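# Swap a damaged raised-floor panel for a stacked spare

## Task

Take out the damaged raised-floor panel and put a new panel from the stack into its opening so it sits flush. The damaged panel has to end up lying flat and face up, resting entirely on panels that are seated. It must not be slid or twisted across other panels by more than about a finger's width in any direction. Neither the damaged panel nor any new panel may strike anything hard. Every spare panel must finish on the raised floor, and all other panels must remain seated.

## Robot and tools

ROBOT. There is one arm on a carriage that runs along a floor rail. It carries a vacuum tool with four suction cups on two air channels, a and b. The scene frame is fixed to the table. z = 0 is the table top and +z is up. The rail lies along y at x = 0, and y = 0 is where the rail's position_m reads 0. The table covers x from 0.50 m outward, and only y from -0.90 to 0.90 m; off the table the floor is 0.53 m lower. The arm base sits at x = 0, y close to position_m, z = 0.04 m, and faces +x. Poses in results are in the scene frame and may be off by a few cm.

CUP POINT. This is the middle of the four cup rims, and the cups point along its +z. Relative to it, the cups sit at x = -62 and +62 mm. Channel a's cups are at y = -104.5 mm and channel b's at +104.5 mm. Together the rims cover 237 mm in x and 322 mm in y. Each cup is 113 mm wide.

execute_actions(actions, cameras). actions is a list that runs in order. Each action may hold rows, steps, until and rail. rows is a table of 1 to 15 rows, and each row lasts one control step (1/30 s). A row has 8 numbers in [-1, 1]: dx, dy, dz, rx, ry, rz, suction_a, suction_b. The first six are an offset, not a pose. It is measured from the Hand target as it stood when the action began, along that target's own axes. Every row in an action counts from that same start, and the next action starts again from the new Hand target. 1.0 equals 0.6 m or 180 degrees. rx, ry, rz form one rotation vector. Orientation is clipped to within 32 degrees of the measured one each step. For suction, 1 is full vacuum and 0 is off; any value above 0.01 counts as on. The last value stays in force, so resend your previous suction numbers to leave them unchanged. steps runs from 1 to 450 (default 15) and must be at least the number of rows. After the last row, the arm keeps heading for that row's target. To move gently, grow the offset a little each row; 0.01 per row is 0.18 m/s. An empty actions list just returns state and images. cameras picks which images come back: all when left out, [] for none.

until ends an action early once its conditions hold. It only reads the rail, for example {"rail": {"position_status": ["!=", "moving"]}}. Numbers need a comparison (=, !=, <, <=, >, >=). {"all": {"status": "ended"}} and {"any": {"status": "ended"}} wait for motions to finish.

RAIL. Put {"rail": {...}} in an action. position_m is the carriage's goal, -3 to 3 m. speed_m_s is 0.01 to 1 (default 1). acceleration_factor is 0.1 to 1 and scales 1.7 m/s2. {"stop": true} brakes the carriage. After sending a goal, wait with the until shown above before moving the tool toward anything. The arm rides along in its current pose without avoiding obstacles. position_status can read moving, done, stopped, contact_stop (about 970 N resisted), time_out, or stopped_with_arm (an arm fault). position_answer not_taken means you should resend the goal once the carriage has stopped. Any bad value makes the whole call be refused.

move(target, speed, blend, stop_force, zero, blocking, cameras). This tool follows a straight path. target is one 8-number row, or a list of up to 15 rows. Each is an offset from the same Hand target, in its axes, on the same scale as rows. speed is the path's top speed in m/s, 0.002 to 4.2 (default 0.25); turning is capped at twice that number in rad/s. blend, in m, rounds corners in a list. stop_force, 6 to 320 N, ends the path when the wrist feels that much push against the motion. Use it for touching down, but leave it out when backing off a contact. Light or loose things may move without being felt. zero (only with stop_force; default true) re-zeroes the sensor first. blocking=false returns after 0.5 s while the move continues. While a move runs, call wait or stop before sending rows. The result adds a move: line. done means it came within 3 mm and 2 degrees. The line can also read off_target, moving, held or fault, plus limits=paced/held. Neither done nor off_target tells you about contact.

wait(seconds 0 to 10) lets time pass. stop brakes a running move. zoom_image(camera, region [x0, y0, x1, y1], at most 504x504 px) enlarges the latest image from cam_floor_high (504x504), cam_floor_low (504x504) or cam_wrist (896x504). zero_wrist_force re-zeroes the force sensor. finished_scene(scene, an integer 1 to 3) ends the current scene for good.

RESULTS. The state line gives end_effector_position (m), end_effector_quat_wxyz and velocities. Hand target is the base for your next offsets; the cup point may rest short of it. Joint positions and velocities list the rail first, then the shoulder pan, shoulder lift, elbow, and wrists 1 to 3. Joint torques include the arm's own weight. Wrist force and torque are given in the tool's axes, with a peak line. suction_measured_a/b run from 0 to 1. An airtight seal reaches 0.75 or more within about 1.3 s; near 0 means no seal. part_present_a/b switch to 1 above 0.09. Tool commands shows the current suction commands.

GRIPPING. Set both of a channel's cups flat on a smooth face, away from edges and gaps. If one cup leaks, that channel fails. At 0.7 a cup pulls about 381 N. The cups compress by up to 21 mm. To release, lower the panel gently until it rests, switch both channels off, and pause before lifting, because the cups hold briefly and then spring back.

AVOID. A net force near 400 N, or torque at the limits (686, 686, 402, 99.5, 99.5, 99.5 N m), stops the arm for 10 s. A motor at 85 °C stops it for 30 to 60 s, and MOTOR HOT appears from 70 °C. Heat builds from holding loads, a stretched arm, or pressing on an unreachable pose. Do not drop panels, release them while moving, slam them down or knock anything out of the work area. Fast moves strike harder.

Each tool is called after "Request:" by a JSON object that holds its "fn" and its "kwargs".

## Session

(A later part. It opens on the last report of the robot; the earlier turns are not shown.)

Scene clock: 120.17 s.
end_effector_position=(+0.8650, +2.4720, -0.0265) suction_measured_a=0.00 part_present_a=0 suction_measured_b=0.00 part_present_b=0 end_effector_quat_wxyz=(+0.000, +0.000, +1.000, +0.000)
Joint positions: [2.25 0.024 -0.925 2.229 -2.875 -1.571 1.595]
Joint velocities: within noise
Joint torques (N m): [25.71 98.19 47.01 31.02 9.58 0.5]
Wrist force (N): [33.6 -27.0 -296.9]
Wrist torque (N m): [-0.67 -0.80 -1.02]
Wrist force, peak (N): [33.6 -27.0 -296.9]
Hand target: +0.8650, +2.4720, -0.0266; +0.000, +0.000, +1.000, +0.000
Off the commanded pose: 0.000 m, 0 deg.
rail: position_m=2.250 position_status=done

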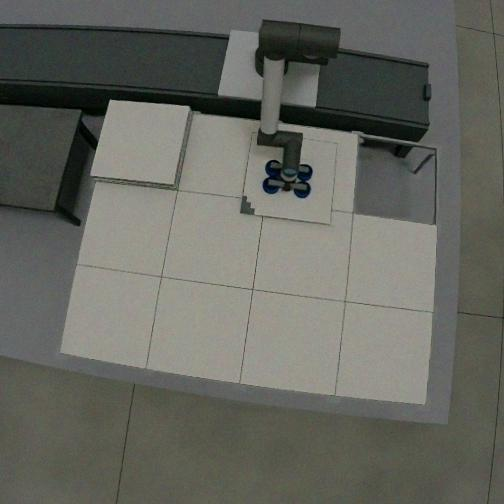

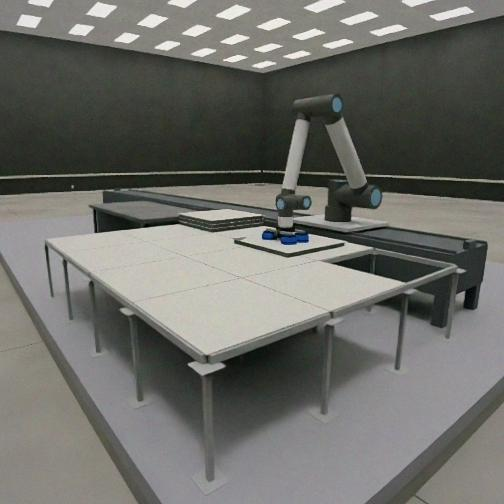

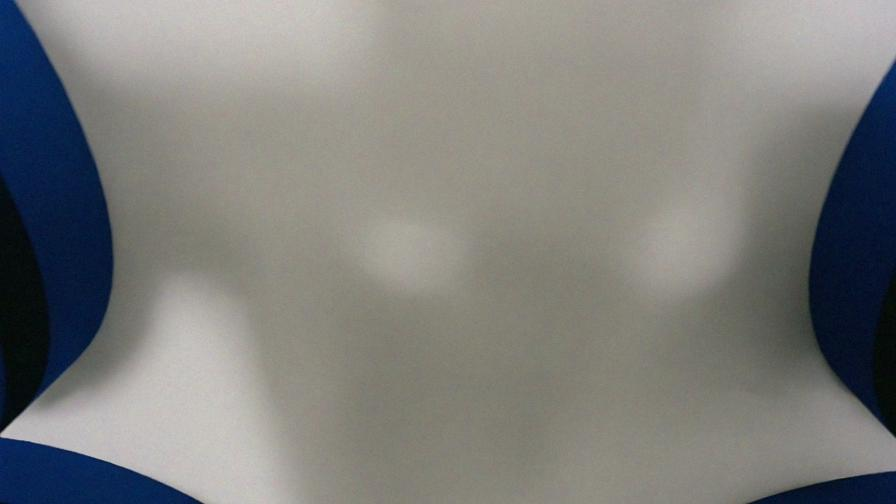

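Request:
{"fn": "move", "kwargs": {"target": [[0,0,-0.03,0,0,0,0,0],[0,0,-0.1,0,0,0,0,0],[0.2,0,-0.61,0,0,0,0,0]], "speed": [0.05,0.2,0.3], "blend": [0.005,0.03,0], "cameras": ["cam_wrist"]}}

Request:
{"fn": "execute_actions", "kwargs": {"actions": [{"rail":{"position_m":1.2,"acceleration_factor":1},"steps":200,"until":{"rail":{"position_status":["!=","moving"]}}}]}}

Request:
{"fn": "zoom_image", "kwargs": {"camera": "cam_wrist", "region": [150, 250, 450, 450]}}

Request:
{"fn": "zoom_image", "kwargs": {"camera": "cam_wrist", "region": [500, 250, 800, 450]}}

Scene clock: 126.90 s.
end_effector_position=(+0.7449, +2.4721, +0.3392) suction_measured_a=0.00 part_present_a=0 suction_measured_b=0.00 part_present_b=0 end_effector_quat_wxyz=(+0.000, +0.000, +1.000, +0.000)
Joint positions: [2.25 0.028 -1.49 2.262 -2.343 -1.571 1.599]
Joint velocities: within noise
Joint torques (N m): [-19.35 -115.67 -88.56 -5.03 0.07 -5.54]
Wrist force (N): [-1.5 14.9 1.2]
Wrist torque (N m): [1.96 0.19 0.05]
Wrist force, peak (N): [33.3 -27.8 -297.9]
Hand target: +0.7449, +2.4720, +0.3394; +0.000, +0.000, +1.000, +0.000
Off the commanded pose: 0.000 m, 0 deg.
rail: position_m=2.250 position_status=done
move: done; blend cut to 0.021 m at target 2
Images, in order (width x height): cam_wrist 896x504.

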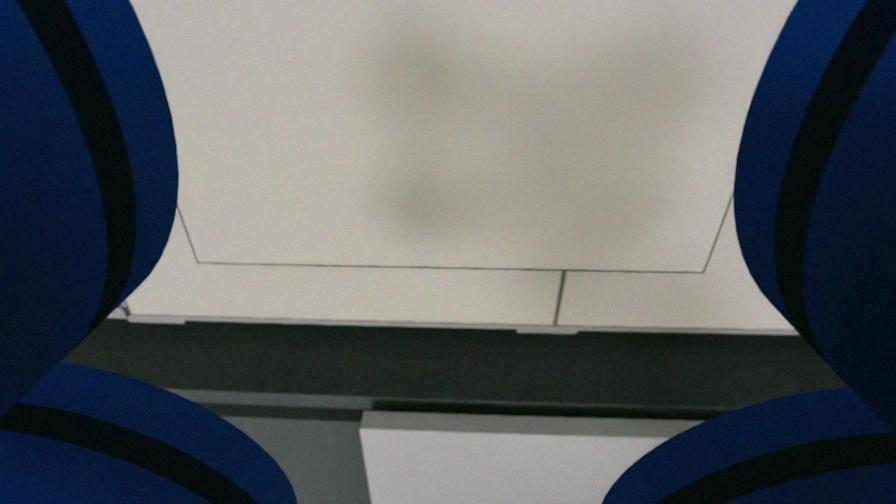

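Scene clock: 128.90 s.
end_effector_position=(+0.7449, +1.4220, +0.3394) suction_measured_a=0.00 part_present_a=0 suction_measured_b=0.00 part_present_b=0 end_effector_quat_wxyz=(+0.000, +0.000, +1.000, +0.000)
Joint positions: [1.2 0.028 -1.491 2.262 -2.342 -1.571 1.599]
Joint velocities: within noise
Joint torques (N m): [16.48 -107.56 -76.05 -8.34 3.82 -5.38]
Wrist force (N): [-1.9 15.0 1.0]
Wrist torque (N m): [1.98 0.22 0.04]
Wrist force, peak (N): [-1.3 20.3 0.7]
Hand target: +0.7449, +1.4220, +0.3394; +0.000, +0.000, +1.000, +0.000
Tool commands: tool/suction_a=+0.0 tool/suction_b=+0.0
Off the commanded pose: 0.000 m, 0 deg.
rail: position_m=1.200 position_status=done

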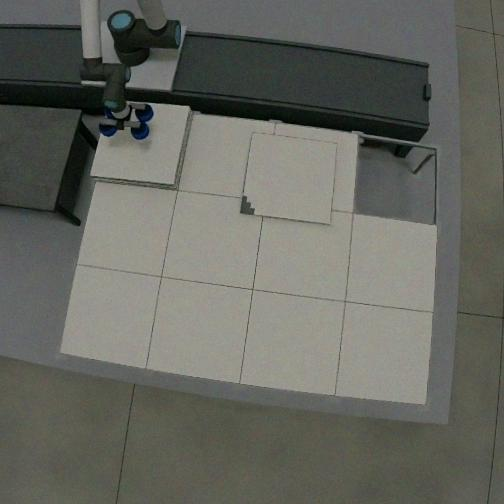

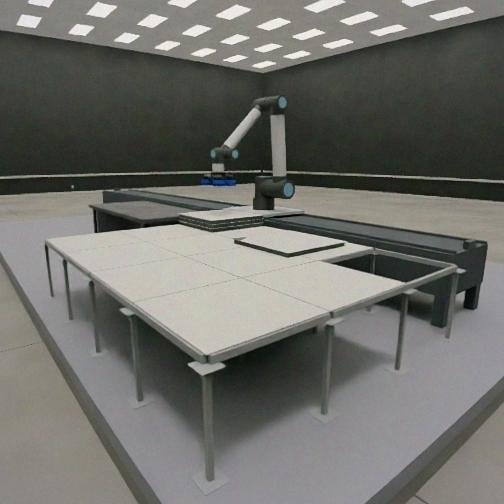

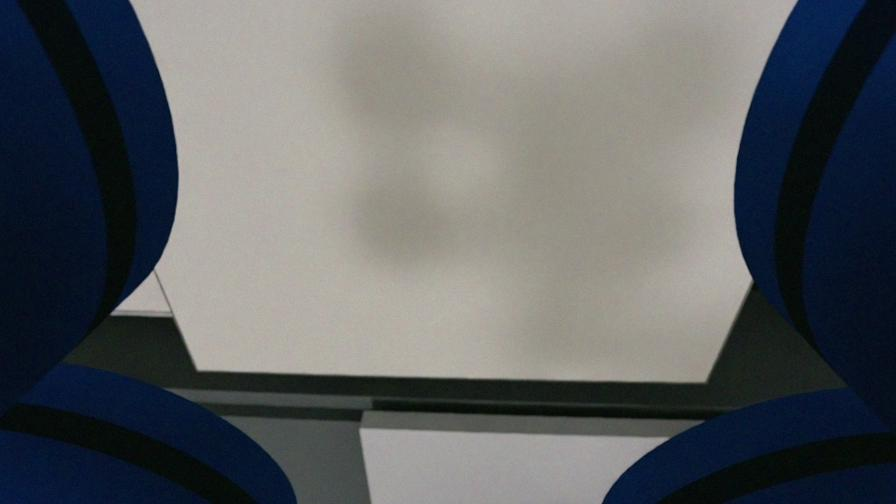

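Scaled by 1.680 from the camera's 896x504 image, which has a finer 1280x720 frame.

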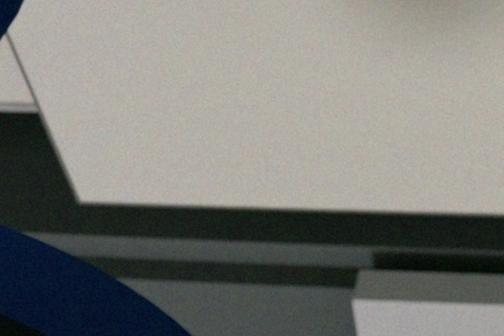

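Scaled by 1.680 from the camera's 896x504 image, which has a finer 1280x720 frame.

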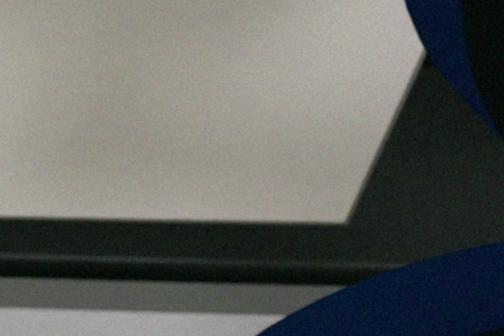

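Request:
{"fn": "move", "kwargs": {"target": [0,0,-0.0295,0,0,0,0,0], "speed": 0.1, "cameras": ["cam_wrist"]}}

Request:
{"fn": "zoom_image", "kwargs": {"camera": "cam_wrist", "region": [150, 250, 450, 450]}}

Request:
{"fn": "zoom_image", "kwargs": {"camera": "cam_wrist", "region": [500, 250, 800, 450]}}

Scene clock: 134.30 s.
end_effector_position=(+0.7449, +1.4220, +0.3569) suction_measured_a=0.00 part_present_a=0 suction_measured_b=0.00 part_present_b=0 end_effector_quat_wxyz=(+0.000, +0.000, +1.000, +0.000)
Joint positions: [1.2 0.028 -1.509 2.249 -2.311 -1.571 1.599]
Joint velocities: within noise
Joint torques (N m): [11.38 -106.16 -94.97 -4.86 0.06 -4.58]
Wrist force (N): [-1.5 14.8 0.8]
Wrist torque (N m): [1.96 0.18 0.05]
Wrist force, peak (N): [-1.6 15.5 1.4]
Hand target: +0.7449, +1.4220, +0.3571; +0.000, +0.000, +1.000, +0.000
Off the commanded pose: 0.000 m, 0 deg.
rail: position_m=1.200 position_status=done
move: done
Images, in order (width x height): cam_wrist 896x504.

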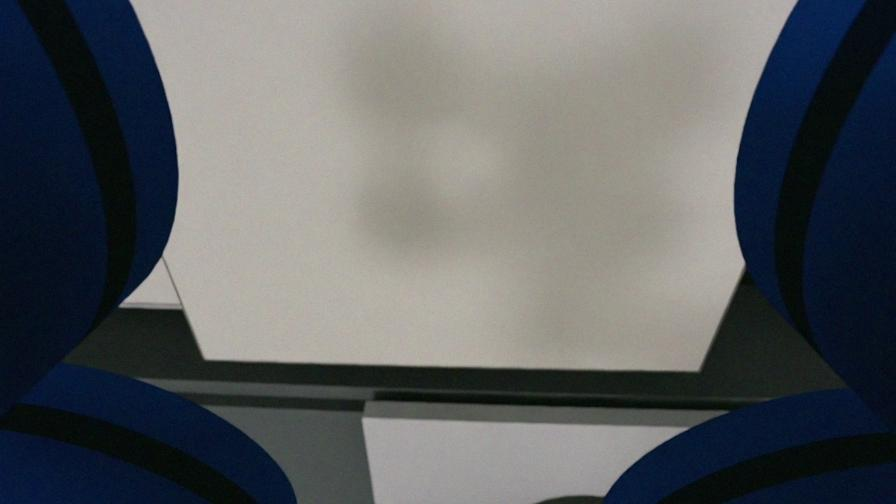

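Scaled by 1.680 from the camera's 896x504 image, which has a finer 1280x720 frame.

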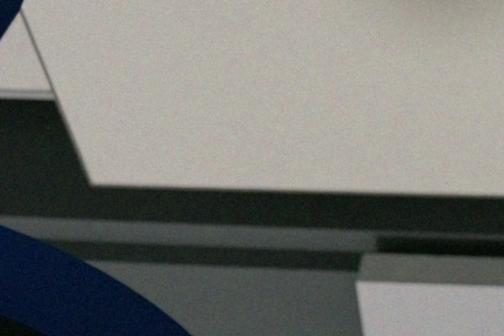

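Scaled by 1.680 from the camera's 896x504 image, which has a finer 1280x720 frame.

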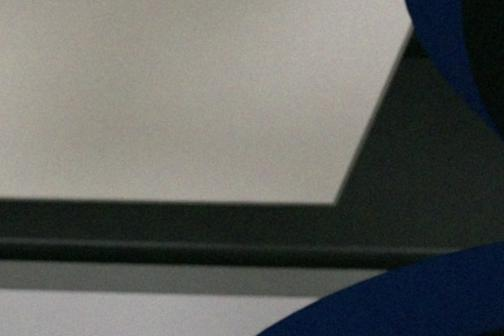

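Request:
{"fn": "move", "kwargs": {"target": [-0.0227,-0.006,0,0,0,-0.00181,0,0], "speed": 0.1, "cameras": ["cam_wrist"]}}

Request:
{"fn": "zoom_image", "kwargs": {"camera": "cam_wrist", "region": [150, 250, 450, 450]}}

Request:
{"fn": "zoom_image", "kwargs": {"camera": "cam_wrist", "region": [500, 250, 800, 450]}}

Scene clock: 146.47 s.
end_effector_position=(+0.7583, +1.4185, +0.3571) suction_measured_a=0.00 part_present_a=0 suction_measured_b=0.00 part_present_b=0 end_effector_quat_wxyz=(+0.000, -0.003, +1.000, +0.000)
Joint positions: [1.2 0.023 -1.496 2.234 -2.31 -1.571 1.588]
Joint velocities: within noise
Joint torques (N m): [-24.97 -52.93 -90.71 -5.54 -3.56 -5.86]
Wrist force (N): [-1.7 14.6 1.4]
Wrist torque (N m): [1.93 0.21 0.04]
Wrist force, peak (N): [-1.3 16.0 0.8]
Hand target: +0.7585, +1.4184, +0.3571; +0.000, -0.003, +1.000, +0.000
Off the commanded pose: 0.000 m, 0 deg.
rail: position_m=1.200 position_status=done
move: done
Images, in order (width x height): cam_wrist 896x504.

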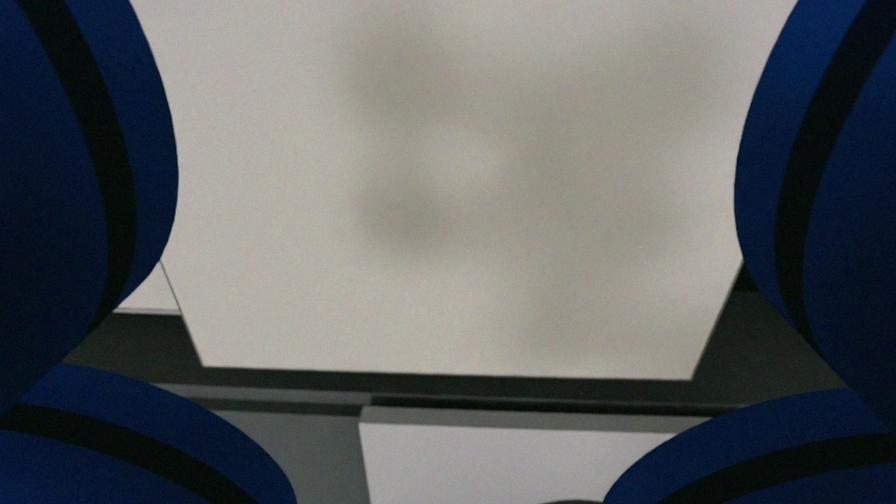

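Scaled by 1.680 from the camera's 896x504 image, which has a finer 1280x720 frame.

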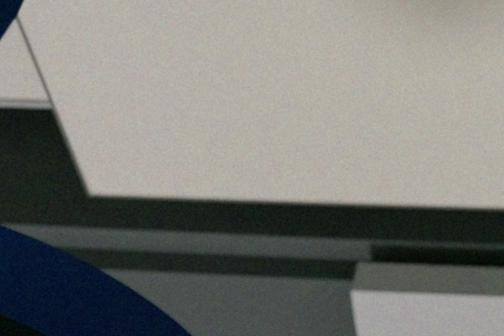

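Scaled by 1.680 from the camera's 896x504 image, which has a finer 1280x720 frame.

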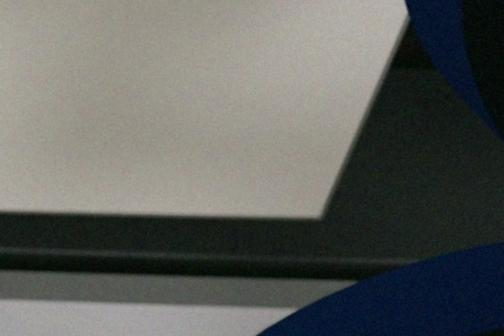

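Request:
{"fn": "move", "kwargs": {"target": [-0.0033,0,0.45,0,0,0,0,0], "speed": 0.25, "cameras": []}}

Request:
{"fn": "move", "kwargs": {"target": [0,0,0.06,0,0,0,0,0], "speed": 0.01, "stop_force": 20, "cameras": []}}

Request:
{"fn": "execute_actions", "kwargs": {"actions": [{"rows":[[0,0,0,0,0,0,1,1]],"steps":50}]}}

Scene clock: 151.03 s.
end_effector_position=(+0.7606, +1.4184, +0.0873) suction_measured_a=0.00 part_present_a=0 suction_measured_b=0.00 part_present_b=0 end_effector_quat_wxyz=(+0.000, -0.003, +1.000, +0.000)
Joint positions: [1.2 0.023 -1.143 2.366 -2.794 -1.571 1.588]
Joint velocities: within noise
Joint torques (N m): [13.75 -99.93 -24.55 -14.28 -0.27 6.61]
Wrist force (N): [-1.6 14.9 0.8]
Wrist torque (N m): [1.99 0.20 0.05]
Wrist force, peak (N): [-1.6 15.3 4.5]
Hand target: +0.7606, +1.4184, +0.0871; +0.000, -0.003, +1.000, +0.000
Off the commanded pose: 0.000 m, 0 deg.
rail: position_m=1.200 position_status=done
move: done
No camera images: "cameras" was empty.

Scene clock: 155.03 s.
end_effector_position=(+0.7606, +1.4185, +0.0636) suction_measured_a=0.00 part_present_a=0 suction_measured_b=0.00 part_present_b=0 end_effector_quat_wxyz=(+0.000, -0.003, +1.000, +0.000)
Joint positions: [1.2 0.023 -1.106 2.371 -2.836 -1.571 1.588]
Joint velocities: within noise
Joint torques (N m): [10.88 -144.59 -42.51 -3.99 3.49 6.53]
Wrist force (N): [0.7 15.7 -18.0]
Wrist torque (N m): [2.16 0.12 0.07]
Wrist force, peak (N): [1.2 15.7 -21.2]
Hand target: +0.7606, +1.4184, +0.0636; +0.000, -0.003, +1.000, +0.000 (not the last commanded pose)
Off the commanded pose: 0.012 m, 0 deg.
rail: position_m=1.200 position_status=done
move: contact
No camera images: "cameras" was empty.

Scene clock: 156.90 s.
end_effector_position=(+0.7606, +1.4185, +0.0636) suction_measured_a=0.90 part_present_a=1 suction_measured_b=0.93 part_present_b=1 end_effector_quat_wxyz=(+0.000, -0.003, +1.000, +0.000)
Joint positions: [1.2 0.023 -1.106 2.371 -2.836 -1.571 1.588]
Joint velocities: within noise
Joint torques (N m): [-16.56 -261.67 -77.67 -35.61 -1.06 -5.57]
Wrist force (N): [-1.3 15.1 49.6]
Wrist torque (N m): [4.53 -3.93 0.04]
Wrist force, peak (N): [-11.0 20.8 174.4]
Hand target: +0.7606, +1.4184, +0.0636; +0.000, -0.003, +1.000, +0.000
Off the commanded pose: 0.000 m, 0 deg.
rail: position_m=1.200 position_status=done

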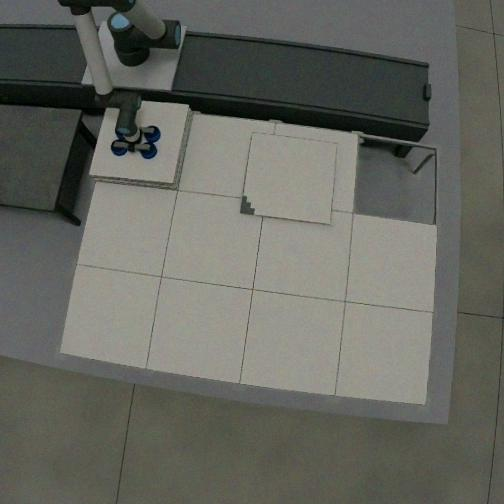

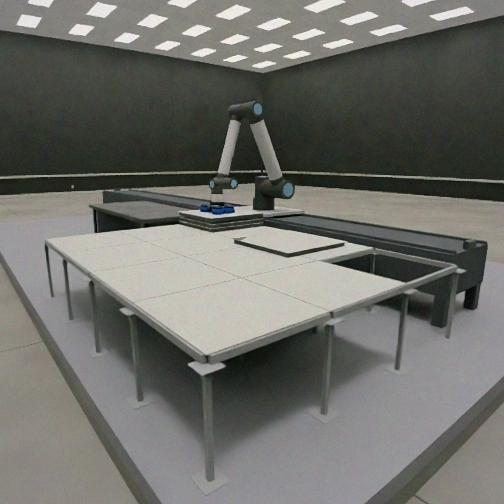

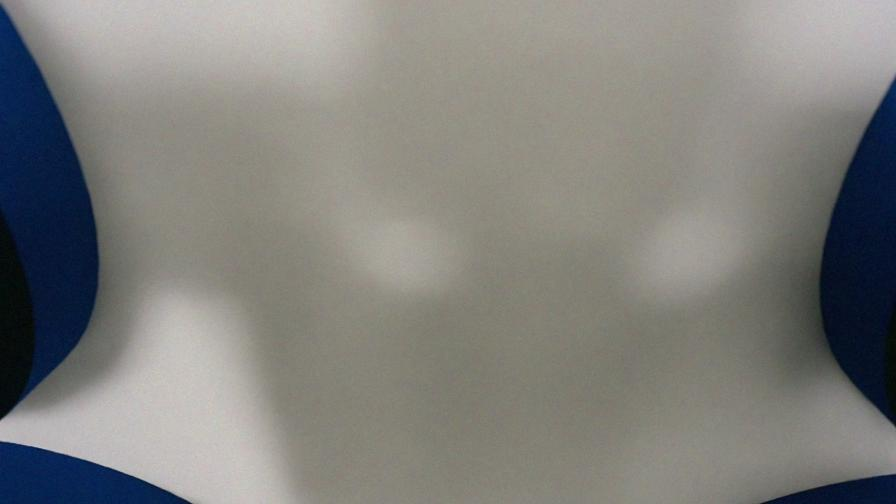

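Request:
{"fn": "move", "kwargs": {"target": [[0,0,-0.08,0,0,0,1,1],[0.026,0.006,-0.08,0,0,0.00181,1,1]], "speed": 0.08, "cameras": ["cam_wrist"]}}

Request:
{"fn": "execute_actions", "kwargs": {"actions": [{"rail":{"position_m":3.0,"acceleration_factor":0.6},"steps":250,"until":{"rail":{"position_status":["!=","moving"]}}}]}}

Request:
{"fn": "zoom_image", "kwargs": {"camera": "cam_floor_high", "region": [330, 110, 460, 240]}}

Scene clock: 162.87 s.
end_effector_position=(+0.7453, +1.4219, +0.1115) suction_measured_a=0.90 part_present_a=1 suction_measured_b=0.93 part_present_b=1 end_effector_quat_wxyz=(+0.000, +0.000, +1.000, +0.000)
Joint positions: [1.2 0.028 -1.189 2.379 -2.761 -1.571 1.599]
Joint velocities: within noise
Joint torques (N m): [17 -253.22 -91.31 -36.27 1.61 5.76]
Wrist force (N): [-1.4 14.7 49.7]
Wrist torque (N m): [4.46 -3.87 0.05]
Wrist force, peak (N): [0.8 15.0 57.6]
Hand target: +0.7450, +1.4220, +0.1116; +0.000, +0.000, +1.000, +0.000
Off the commanded pose: 0.000 m, 0 deg.
rail: position_m=1.200 position_status=done
move: done
Images, in order (width x height): cam_wrist 896x504.

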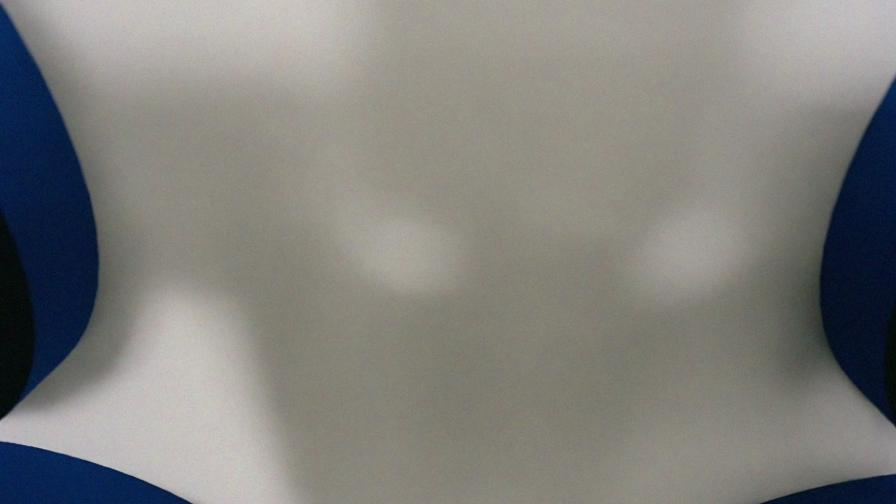

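Scene clock: 165.97 s.
end_effector_position=(+0.7450, +3.2218, +0.1116) suction_measured_a=0.90 part_present_a=1 suction_measured_b=0.93 part_present_b=1 end_effector_quat_wxyz=(+0.000, +0.000, +1.000, +0.000)
Joint positions: [3 0.028 -1.189 2.38 -2.761 -1.571 1.599]
Joint velocities: within noise
Joint torques (N m): [-17.35 -254.76 -104.27 -33.89 4.3 2.6]
Wrist force (N): [-1.4 14.9 49.4]
Wrist torque (N m): [4.48 -3.91 0.04]
Wrist force, peak (N): [-0.9 40.7 49.9]
Hand target: +0.7450, +3.2219, +0.1116; +0.000, +0.000, +1.000, +0.000
Tool commands: tool/suction_a=+1.0 tool/suction_b=+1.0
Off the commanded pose: 0.000 m, 0 deg.
rail: position_m=3.000 position_status=done

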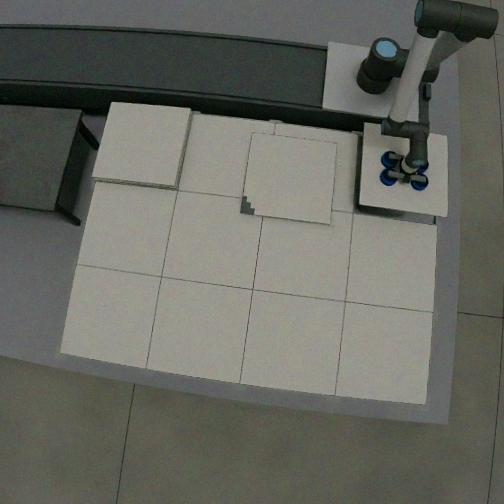

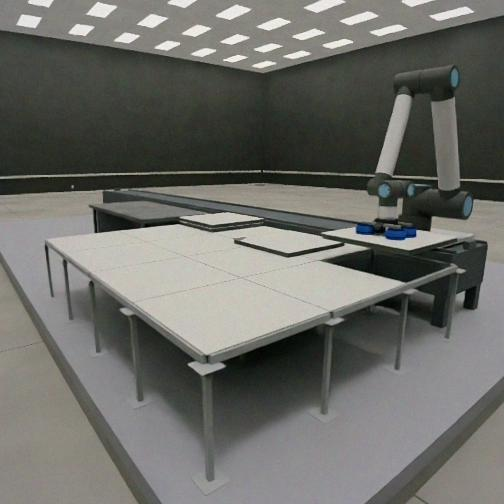

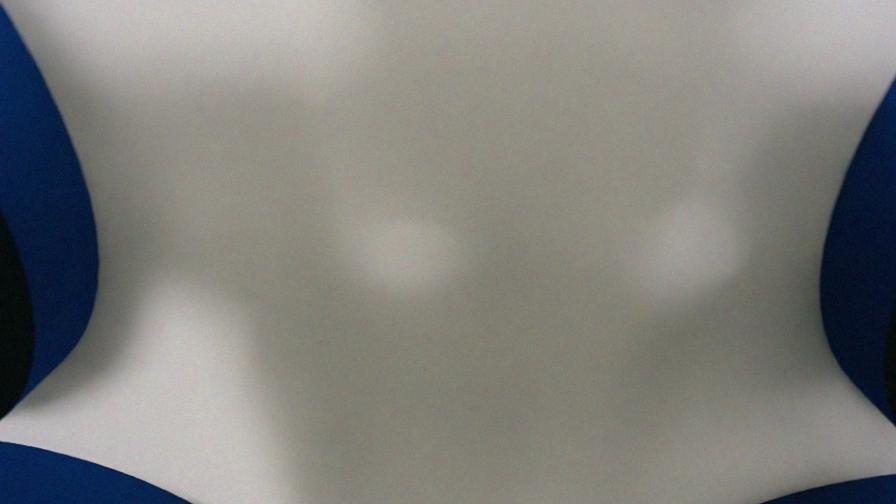

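Scaled by 3.877 from the camera's 504x504 image, which has a finer 720x720 frame.

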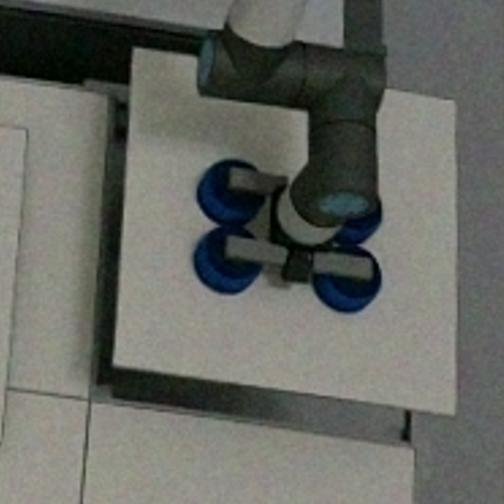

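Request:
{"fn": "move", "kwargs": {"target": [0,0,0.211,0,0,0,1,1], "speed": 0.12, "cameras": ["cam_floor_high","cam_floor_low"]}}

Request:
{"fn": "zoom_image", "kwargs": {"camera": "cam_floor_low", "region": [300, 190, 490, 330]}}

Request:
{"fn": "zoom_image", "kwargs": {"camera": "cam_floor_high", "region": [330, 110, 460, 240]}}

Scene clock: 171.03 s.
end_effector_position=(+0.7450, +3.2219, -0.0148) suction_measured_a=0.90 part_present_a=1 suction_measured_b=0.93 part_present_b=1 end_effector_quat_wxyz=(+0.000, +0.000, +1.000, +0.000)
Joint positions: [3 0.028 -0.982 2.397 -2.986 -1.571 1.599]
Joint velocities: within noise
Joint torques (N m): [4.91 -234.5 -75.18 -37.61 -0.38 0.03]
Wrist force (N): [-1.6 15.0 50.1]
Wrist torque (N m): [4.49 -3.91 0.08]
Wrist force, peak (N): [1.3 15.3 62.4]
Hand target: +0.7450, +3.2219, -0.0150; +0.000, +0.000, +1.000, +0.000
Off the commanded pose: 0.000 m, 0 deg.
rail: position_m=3.000 position_status=done
move: done
Images, in order (width x height): cam_floor_high 504x504, cam_floor_low 504x504.

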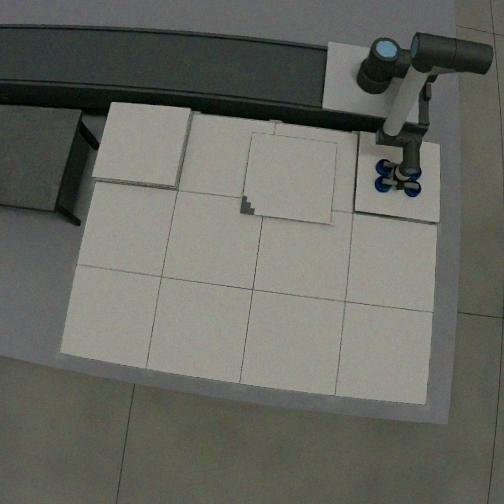

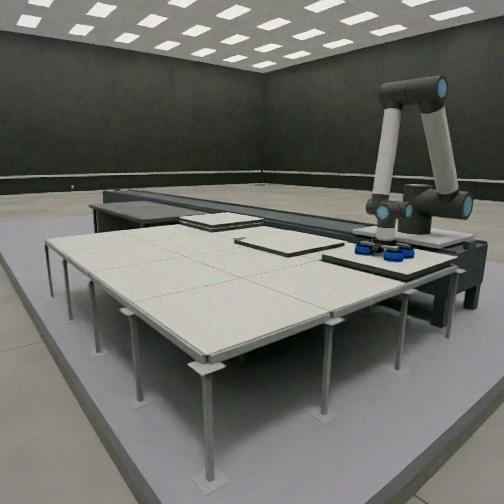

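Scaled by 2.653 from the camera's 504x504 image, which has a finer 720x720 frame.

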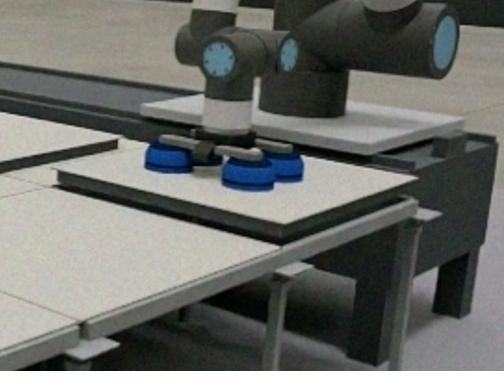

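Scaled by 3.877 from the camera's 504x504 image, which has a finer 720x720 frame.

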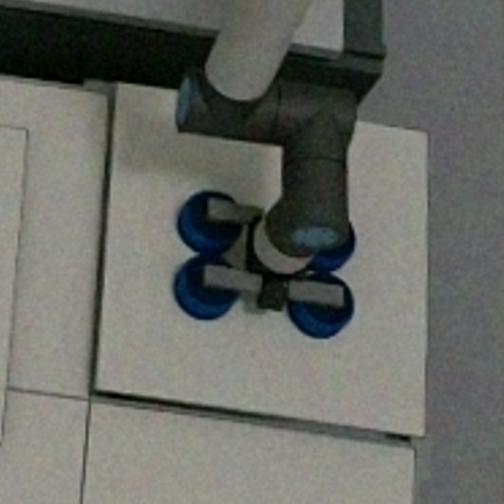

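Request:
{"fn": "move", "kwargs": {"target": [0,0,0.1,0,0,0,1,1], "speed": 0.01, "stop_force": 25, "cameras": ["cam_floor_high","cam_floor_low"]}}

Request:
{"fn": "zoom_image", "kwargs": {"camera": "cam_floor_low", "region": [300, 190, 490, 330]}}

Request:
{"fn": "zoom_image", "kwargs": {"camera": "cam_floor_high", "region": [330, 110, 460, 240]}}

Scene clock: 178.77 s.
end_effector_position=(+0.7451, +3.2220, -0.0582) suction_measured_a=0.90 part_present_a=1 suction_measured_b=0.93 part_present_b=1 end_effector_quat_wxyz=(+0.000, +0.000, +1.000, +0.000)
Joint positions: [3 0.028 -0.909 2.395 -3.057 -1.571 1.599]
Joint velocities: within noise
Joint torques (N m): [-5.14 -276 -30.97 -27.79 10.89 -4.59]
Wrist force (N): [-1.9 11.5 33.3]
Wrist torque (N m): [9.49 -2.14 -0.10]
Wrist force, peak (N): [-1.5 15.1 50.3]
Hand target: +0.7451, +3.2219, -0.0582; +0.000, +0.000, +1.000, +0.000 (not the last commanded pose)
Off the commanded pose: 0.017 m, 0 deg.
rail: position_m=3.000 position_status=done
move: contact
Images, in order (width x height): cam_floor_high 504x504, cam_floor_low 504x504.

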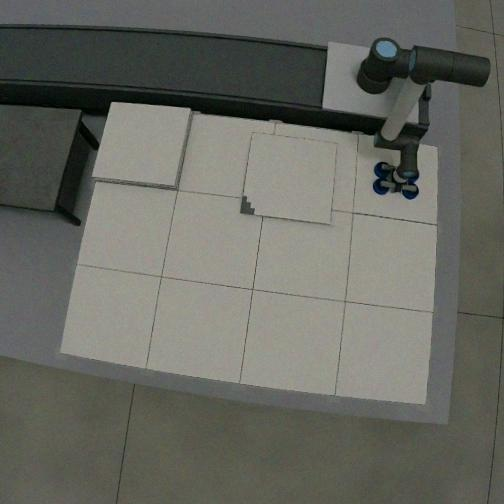

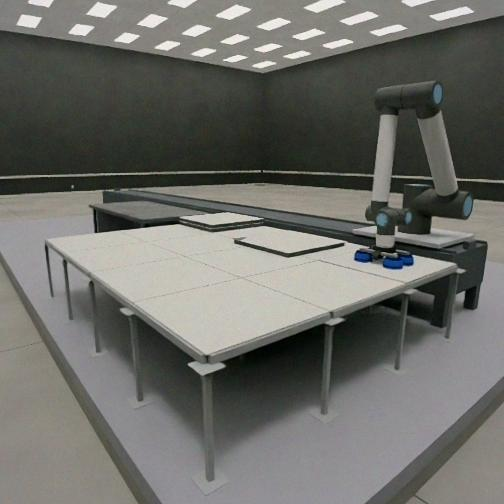

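Scaled by 2.653 from the camera's 504x504 image, which has a finer 720x720 frame.

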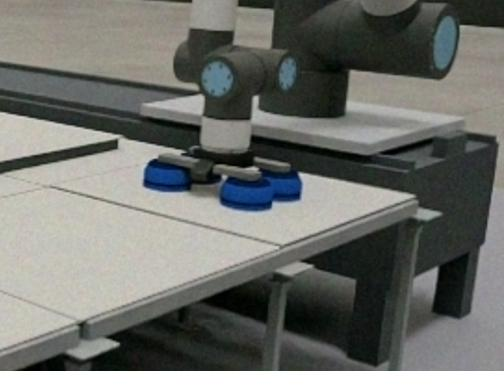

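Scaled by 3.877 from the camera's 504x504 image, which has a finer 720x720 frame.

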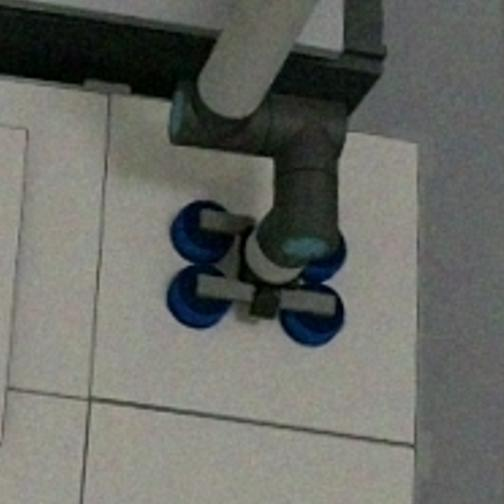

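Request:
{"fn": "move", "kwargs": {"target": [0,0,0.05,0,0,0,1,1], "speed": 0.003, "stop_force": 100, "cameras": []}}

Scene clock: 181.53 s.
end_effector_position=(+0.7451, +3.2219, -0.0593) suction_measured_a=0.90 part_present_a=1 suction_measured_b=0.93 part_present_b=1 end_effector_quat_wxyz=(+0.000, +0.000, +1.000, +0.000)
Joint positions: [3 0.028 -0.907 2.395 -3.059 -1.571 1.599]
Joint velocities: within noise
Joint torques (N m): [-17.3 -215.28 -43.21 -20.12 22.54 -5]
Wrist force (N): [13.4 52.3 -71.0]
Wrist torque (N m): [40.60 2.56 3.90]
Wrist force, peak (N): [14.7 54.5 -76.1]
Hand target: +0.7451, +3.2219, -0.0593; +0.000, +0.000, +1.000, +0.000 (not the last commanded pose)
Off the commanded pose: 0.029 m, 0 deg.
rail: position_m=3.000 position_status=done
move: contact
No camera images: "cameras" was empty.

Request:
{"fn": "move", "kwargs": {"target": [0,0,0,0.0028,0,0,1,1], "speed": 0.02, "cameras": []}}

Scene clock: 186.97 s.
end_effector_position=(+0.7450, +3.2219, -0.0593) suction_measured_a=0.90 part_present_a=1 suction_measured_b=0.93 part_present_b=1 end_effector_quat_wxyz=(+0.000, +0.000, +1.000, -0.004)
Joint positions: [3 0.031 -0.907 2.394 -3.058 -1.579 1.602]
Joint velocities: within noise
Joint torques (N m): [18.87 -244.16 -62.34 -27.74 -5.47 8.41]
Wrist force (N): [2.4 3.9 25.7]
Wrist torque (N m): [-3.26 -1.12 -1.27]
Wrist force, peak (N): [13.9 52.6 -70.4]
Hand target: +0.7451, +3.2219, -0.0593; +0.000, +0.000, +1.000, -0.005
Off the commanded pose: 0.000 m, 0 deg.
rail: position_m=3.000 position_status=done
move: done
No camera images: "cameras" was empty.

Request:
{"fn": "move", "kwargs": {"target": [0,0,0.05,0,0,0,1,1], "speed": 0.003, "stop_force": 85, "cameras": []}}

Scene clock: 189.57 s.
end_effector_position=(+0.7451, +3.2219, -0.0601) suction_measured_a=0.90 part_present_a=1 suction_measured_b=0.93 part_present_b=1 end_effector_quat_wxyz=(+0.000, +0.000, +1.000, -0.004)
Joint positions: [3 0.031 -0.905 2.394 -3.06 -1.58 1.602]
Joint velocities: within noise
Joint torques (N m): [22.04 -207.45 -67.82 -22.04 -14.45 8.65]
Wrist force (N): [34.8 -53.6 -92.2]
Wrist torque (N m): [-34.16 3.03 -6.22]
Wrist force, peak (N): [37.5 -55.5 -101.2]
Hand target: +0.7451, +3.2219, -0.0601; +0.000, +0.000, +1.000, -0.004 (not the last commanded pose)
Off the commanded pose: 0.029 m, 0 deg.
rail: position_m=3.000 position_status=done
move: contact
No camera images: "cameras" was empty.

Request:
{"fn": "move", "kwargs": {"target": [0,0,0.001,-0.0013,0,0,1,1], "speed": 0.02, "cameras": []}}

Scene clock: 192.27 s.
end_effector_position=(+0.7452, +3.2219, -0.0605) suction_measured_a=0.90 part_present_a=1 suction_measured_b=0.93 part_present_b=1 end_effector_quat_wxyz=(+0.001, +0.000, +1.000, -0.003)
Joint positions: [3 0.03 -0.904 2.394 -3.061 -1.576 1.601]
Joint velocities: within noise
Joint torques (N m): [-38.5 -101.25 -51.25 -28.91 11.88 -5.16]
Wrist force (N): [56.9 26.9 -175.4]
Wrist torque (N m): [17.16 7.13 -1.41]
Wrist force, peak (N): [56.9 26.9 -175.4]
Hand target: +0.7451, +3.2219, -0.0607; +0.000, +0.000, +1.000, -0.002
Off the commanded pose: 0.000 m, 0 deg.
rail: position_m=3.000 position_status=done
move: done
No camera images: "cameras" was empty.

Request:
{"fn": "execute_actions", "kwargs": {"actions": [{"rows":[[0,0,-0.0006,0,0,0,1,1]],"steps":15},{"rows":[[0,0,0,0,0,0,0,0],[0,0,0,0,0,0,0,0],[0,0,0,0,0,0,0,0],[0,0,0,0,0,0,0,0],[0,0,0,0,0,0,0,0],[0,0,0,0,0,0,0,0],[0,0,0,0,0,0,0,0],[0,0,-0.001,0,0,0,0,0],[0,0,-0.002,0,0,0,0,0],[0,0,-0.004,0,0,0,0,0],[0,0,-0.006,0,0,0,0,0],[0,0,-0.008,0,0,0,0,0],[0,0,-0.01,0,0,0,0,0],[0,0,-0.012,0,0,0,0,0],[0,0,-0.014,0,0,0,0,0]],"steps":40}]}}

Scene clock: 201.03 s.
end_effector_position=(+0.7451, +3.2219, -0.0520) suction_measured_a=0.00 part_present_a=0 suction_measured_b=0.00 part_present_b=0 end_effector_quat_wxyz=(+0.000, +0.000, +1.000, -0.002)
Joint positions: [3 0.03 -0.919 2.395 -3.047 -1.576 1.601]
Joint velocities: within noise
Joint torques (N m): [21.71 -150.92 -10.71 -2.01 -0.04 7.47]
Wrist force (N): [4.3 1.2 -41.8]
Wrist torque (N m): [1.90 0.16 -1.44]
Wrist force, peak (N): [33.7 -2.2 -304.4]
Hand target: +0.7451, +3.2219, -0.0520; +0.000, +0.000, +1.000, -0.002
Off the commanded pose: 0.000 m, 0 deg.
rail: position_m=3.000 position_status=done

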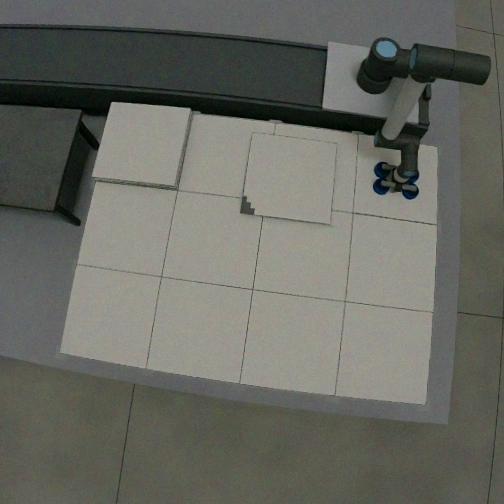

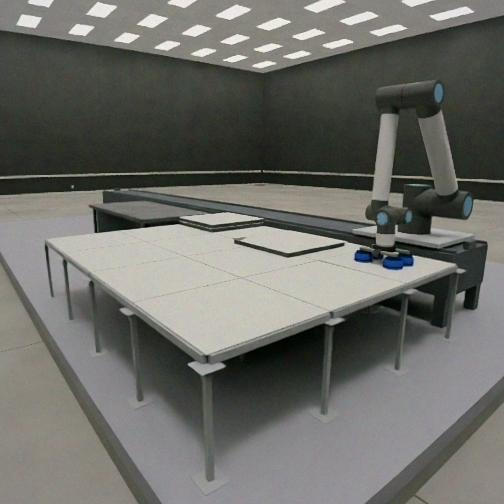

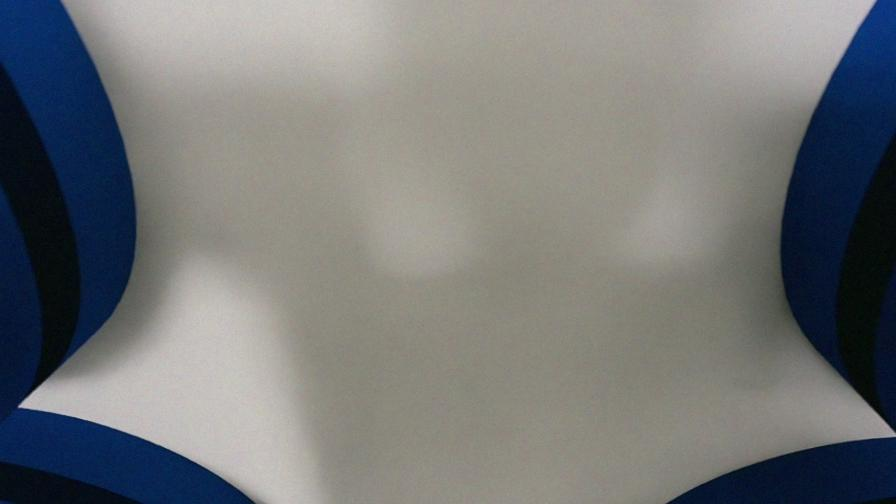

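Request:
{"fn": "move", "kwargs": {"target": [[0,0,-0.05,0,0,0,0,0],[0,0,-0.503,0,0,0,0,0]], "speed": [0.08,0.3], "blend": [0.01,0]}}

Request:
{"fn": "zoom_image", "kwargs": {"camera": "cam_wrist", "region": [500, 250, 800, 450]}}

Request:
{"fn": "zoom_image", "kwargs": {"camera": "cam_wrist", "region": [150, 250, 450, 450]}}

Request:
{"fn": "zoom_image", "kwargs": {"camera": "cam_floor_low", "region": [300, 190, 490, 330]}}

Request:
{"fn": "zoom_image", "kwargs": {"camera": "cam_floor_high", "region": [330, 110, 460, 240]}}

Scene clock: 205.50 s.
end_effector_position=(+0.7448, +3.2234, +0.2497) suction_measured_a=0.00 part_present_a=0 suction_measured_b=0.00 part_present_b=0 end_effector_quat_wxyz=(+0.000, +0.000, +1.000, -0.002)
Joint positions: [3 0.032 -1.386 2.319 -2.505 -1.576 1.603]
Joint velocities: within noise
Joint torques (N m): [-21.07 -130.76 -75.74 -3.72 -3.57 -5.58]
Wrist force (N): [7.0 5.1 1.4]
Wrist torque (N m): [0.68 -0.96 0.06]
Wrist force, peak (N): [4.6 1.4 -42.1]
Hand target: +0.7449, +3.2234, +0.2498; +0.000, +0.000, +1.000, -0.002
Off the commanded pose: 0.000 m, 0 deg.
rail: position_m=3.000 position_status=done
move: done

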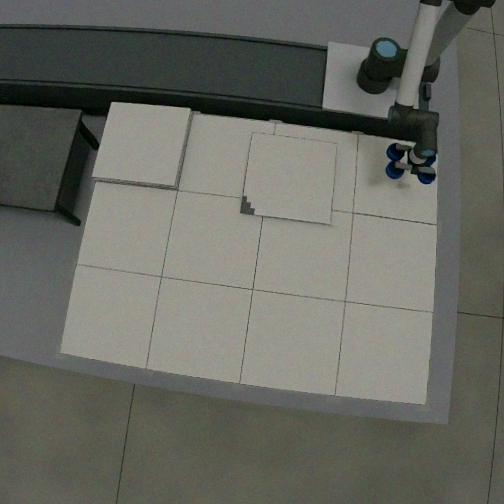

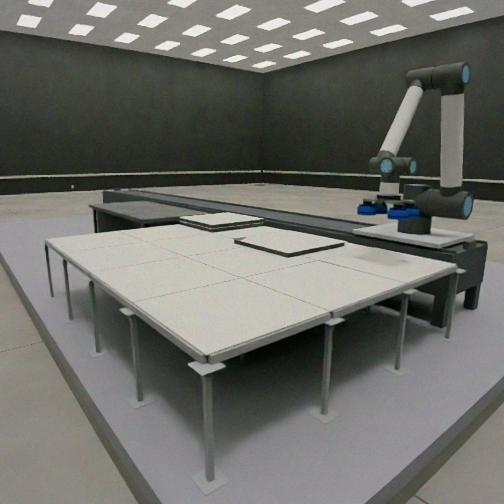

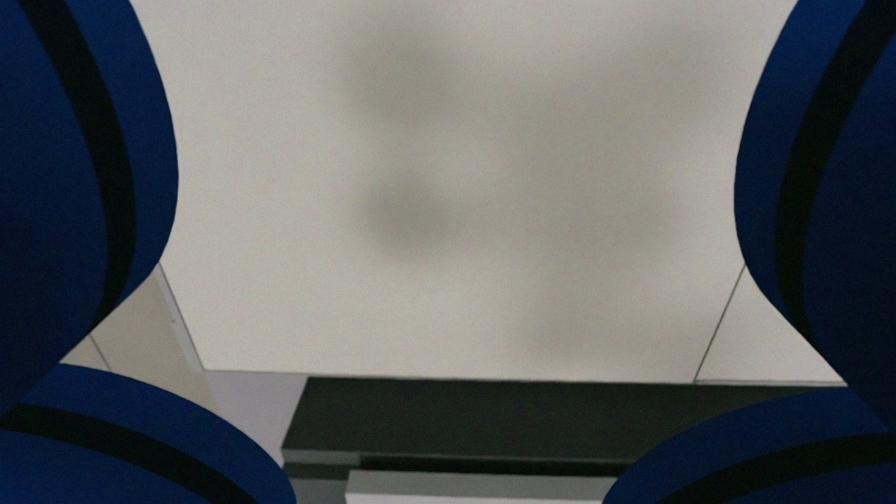

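Scaled by 1.680 from the camera's 896x504 image, which has a finer 1280x720 frame.

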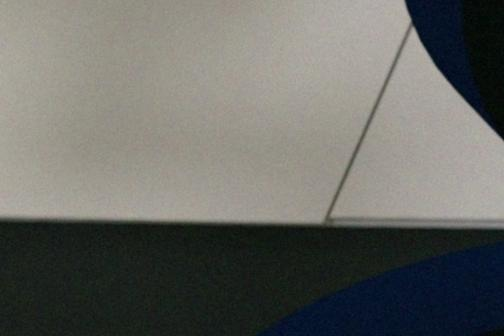

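Scaled by 1.680 from the camera's 896x504 image, which has a finer 1280x720 frame.

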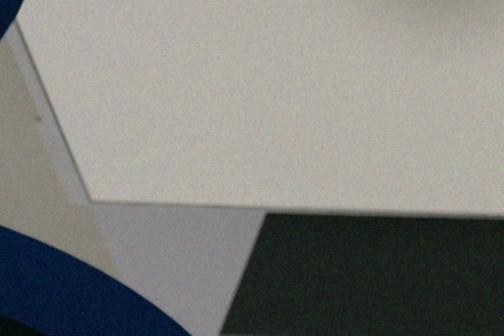

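Scaled by 2.653 from the camera's 504x504 image, which has a finer 720x720 frame.

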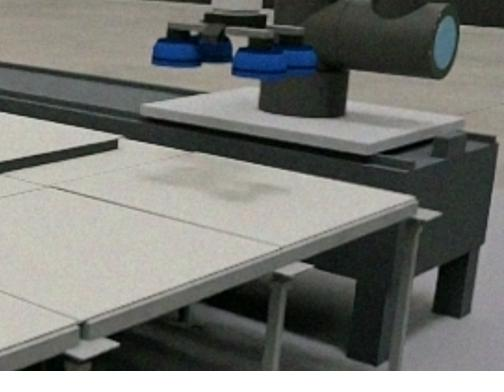

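Scaled by 3.877 from the camera's 504x504 image, which has a finer 720x720 frame.

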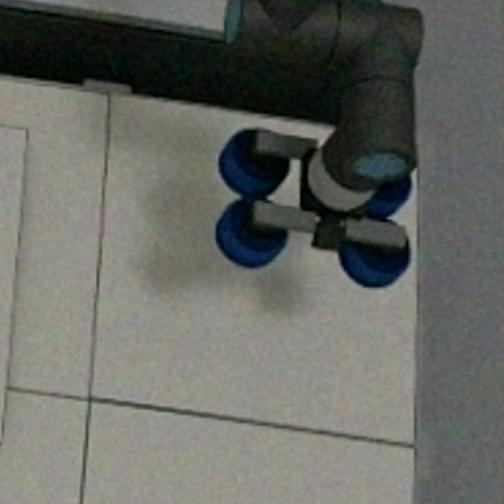

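Request:
{"fn": "move", "kwargs": {"target": [0,0,0.468,-0.0015,0,0,0,0], "speed": 0.3, "cameras": []}}

Request:
{"fn": "move", "kwargs": {"target": [0,0,0.06,0,0,0,0,0], "speed": 0.01, "stop_force": 20, "cameras": []}}

Request:
{"fn": "move", "kwargs": {"target": [0,0,-0.4,0,0,0,0,0], "speed": 0.3, "cameras": []}}

Scene clock: 211.77 s.
end_effector_position=(+0.7451, +3.2220, -0.0308) suction_measured_a=0.00 part_present_a=0 suction_measured_b=0.00 part_present_b=0 end_effector_quat_wxyz=(+0.000, +0.000, +1.000, +0.000)
Joint positions: [3 0.028 -0.955 2.397 -3.013 -1.571 1.599]
Joint velocities: within noise
Joint torques (N m): [13.02 -105.01 -34.52 -14.02 3.17 6.41]
Wrist force (N): [6.7 5.1 1.2]
Wrist torque (N m): [0.66 -0.92 0.10]
Wrist force, peak (N): [7.9 5.1 3.8]
Hand target: +0.7451, +3.2220, -0.0310; +0.000, +0.000, +1.000, +0.000
Off the commanded pose: 0.000 m, 0 deg.
rail: position_m=3.000 position_status=done
move: done
No camera images: "cameras" was empty.

Scene clock: 213.93 s.
end_effector_position=(+0.7452, +3.2220, -0.0402) suction_measured_a=0.00 part_present_a=0 suction_measured_b=0.00 part_present_b=0 end_effector_quat_wxyz=(+0.000, +0.000, +1.000, +0.000)
Joint positions: [3 0.028 -0.939 2.396 -3.029 -1.571 1.599]
Joint velocities: within noise
Joint torques (N m): [7.14 -160.32 -12.12 -4.02 3.21 6.12]
Wrist force (N): [8.4 8.0 -17.2]
Wrist torque (N m): [1.43 -0.86 0.16]
Wrist force, peak (N): [8.0 8.5 -20.9]
Hand target: +0.7451, +3.2220, -0.0402; +0.000, +0.000, +1.000, +0.000 (not the last commanded pose)
Off the commanded pose: 0.027 m, 0 deg.
rail: position_m=3.000 position_status=done
move: contact
No camera images: "cameras" was empty.

Scene clock: 215.50 s.
end_effector_position=(+0.7449, +3.2221, +0.1997) suction_measured_a=0.00 part_present_a=0 suction_measured_b=0.00 part_present_b=0 end_effector_quat_wxyz=(+0.000, +0.000, +1.000, +0.000)
Joint positions: [3 0.028 -1.32 2.346 -2.598 -1.571 1.599]
Joint velocities: within noise
Joint torques (N m): [-23.56 -134.43 -71.18 -6.73 -4.15 -5.68]
Wrist force (N): [7.0 4.8 1.4]
Wrist torque (N m): [0.61 -0.96 0.07]
Wrist force, peak (N): [8.7 8.2 -17.2]
Hand target: +0.7449, +3.2221, +0.1998; +0.000, +0.000, +1.000, +0.000
Off the commanded pose: 0.000 m, 0 deg.
rail: position_m=3.000 position_status=done
move: done
No camera images: "cameras" was empty.


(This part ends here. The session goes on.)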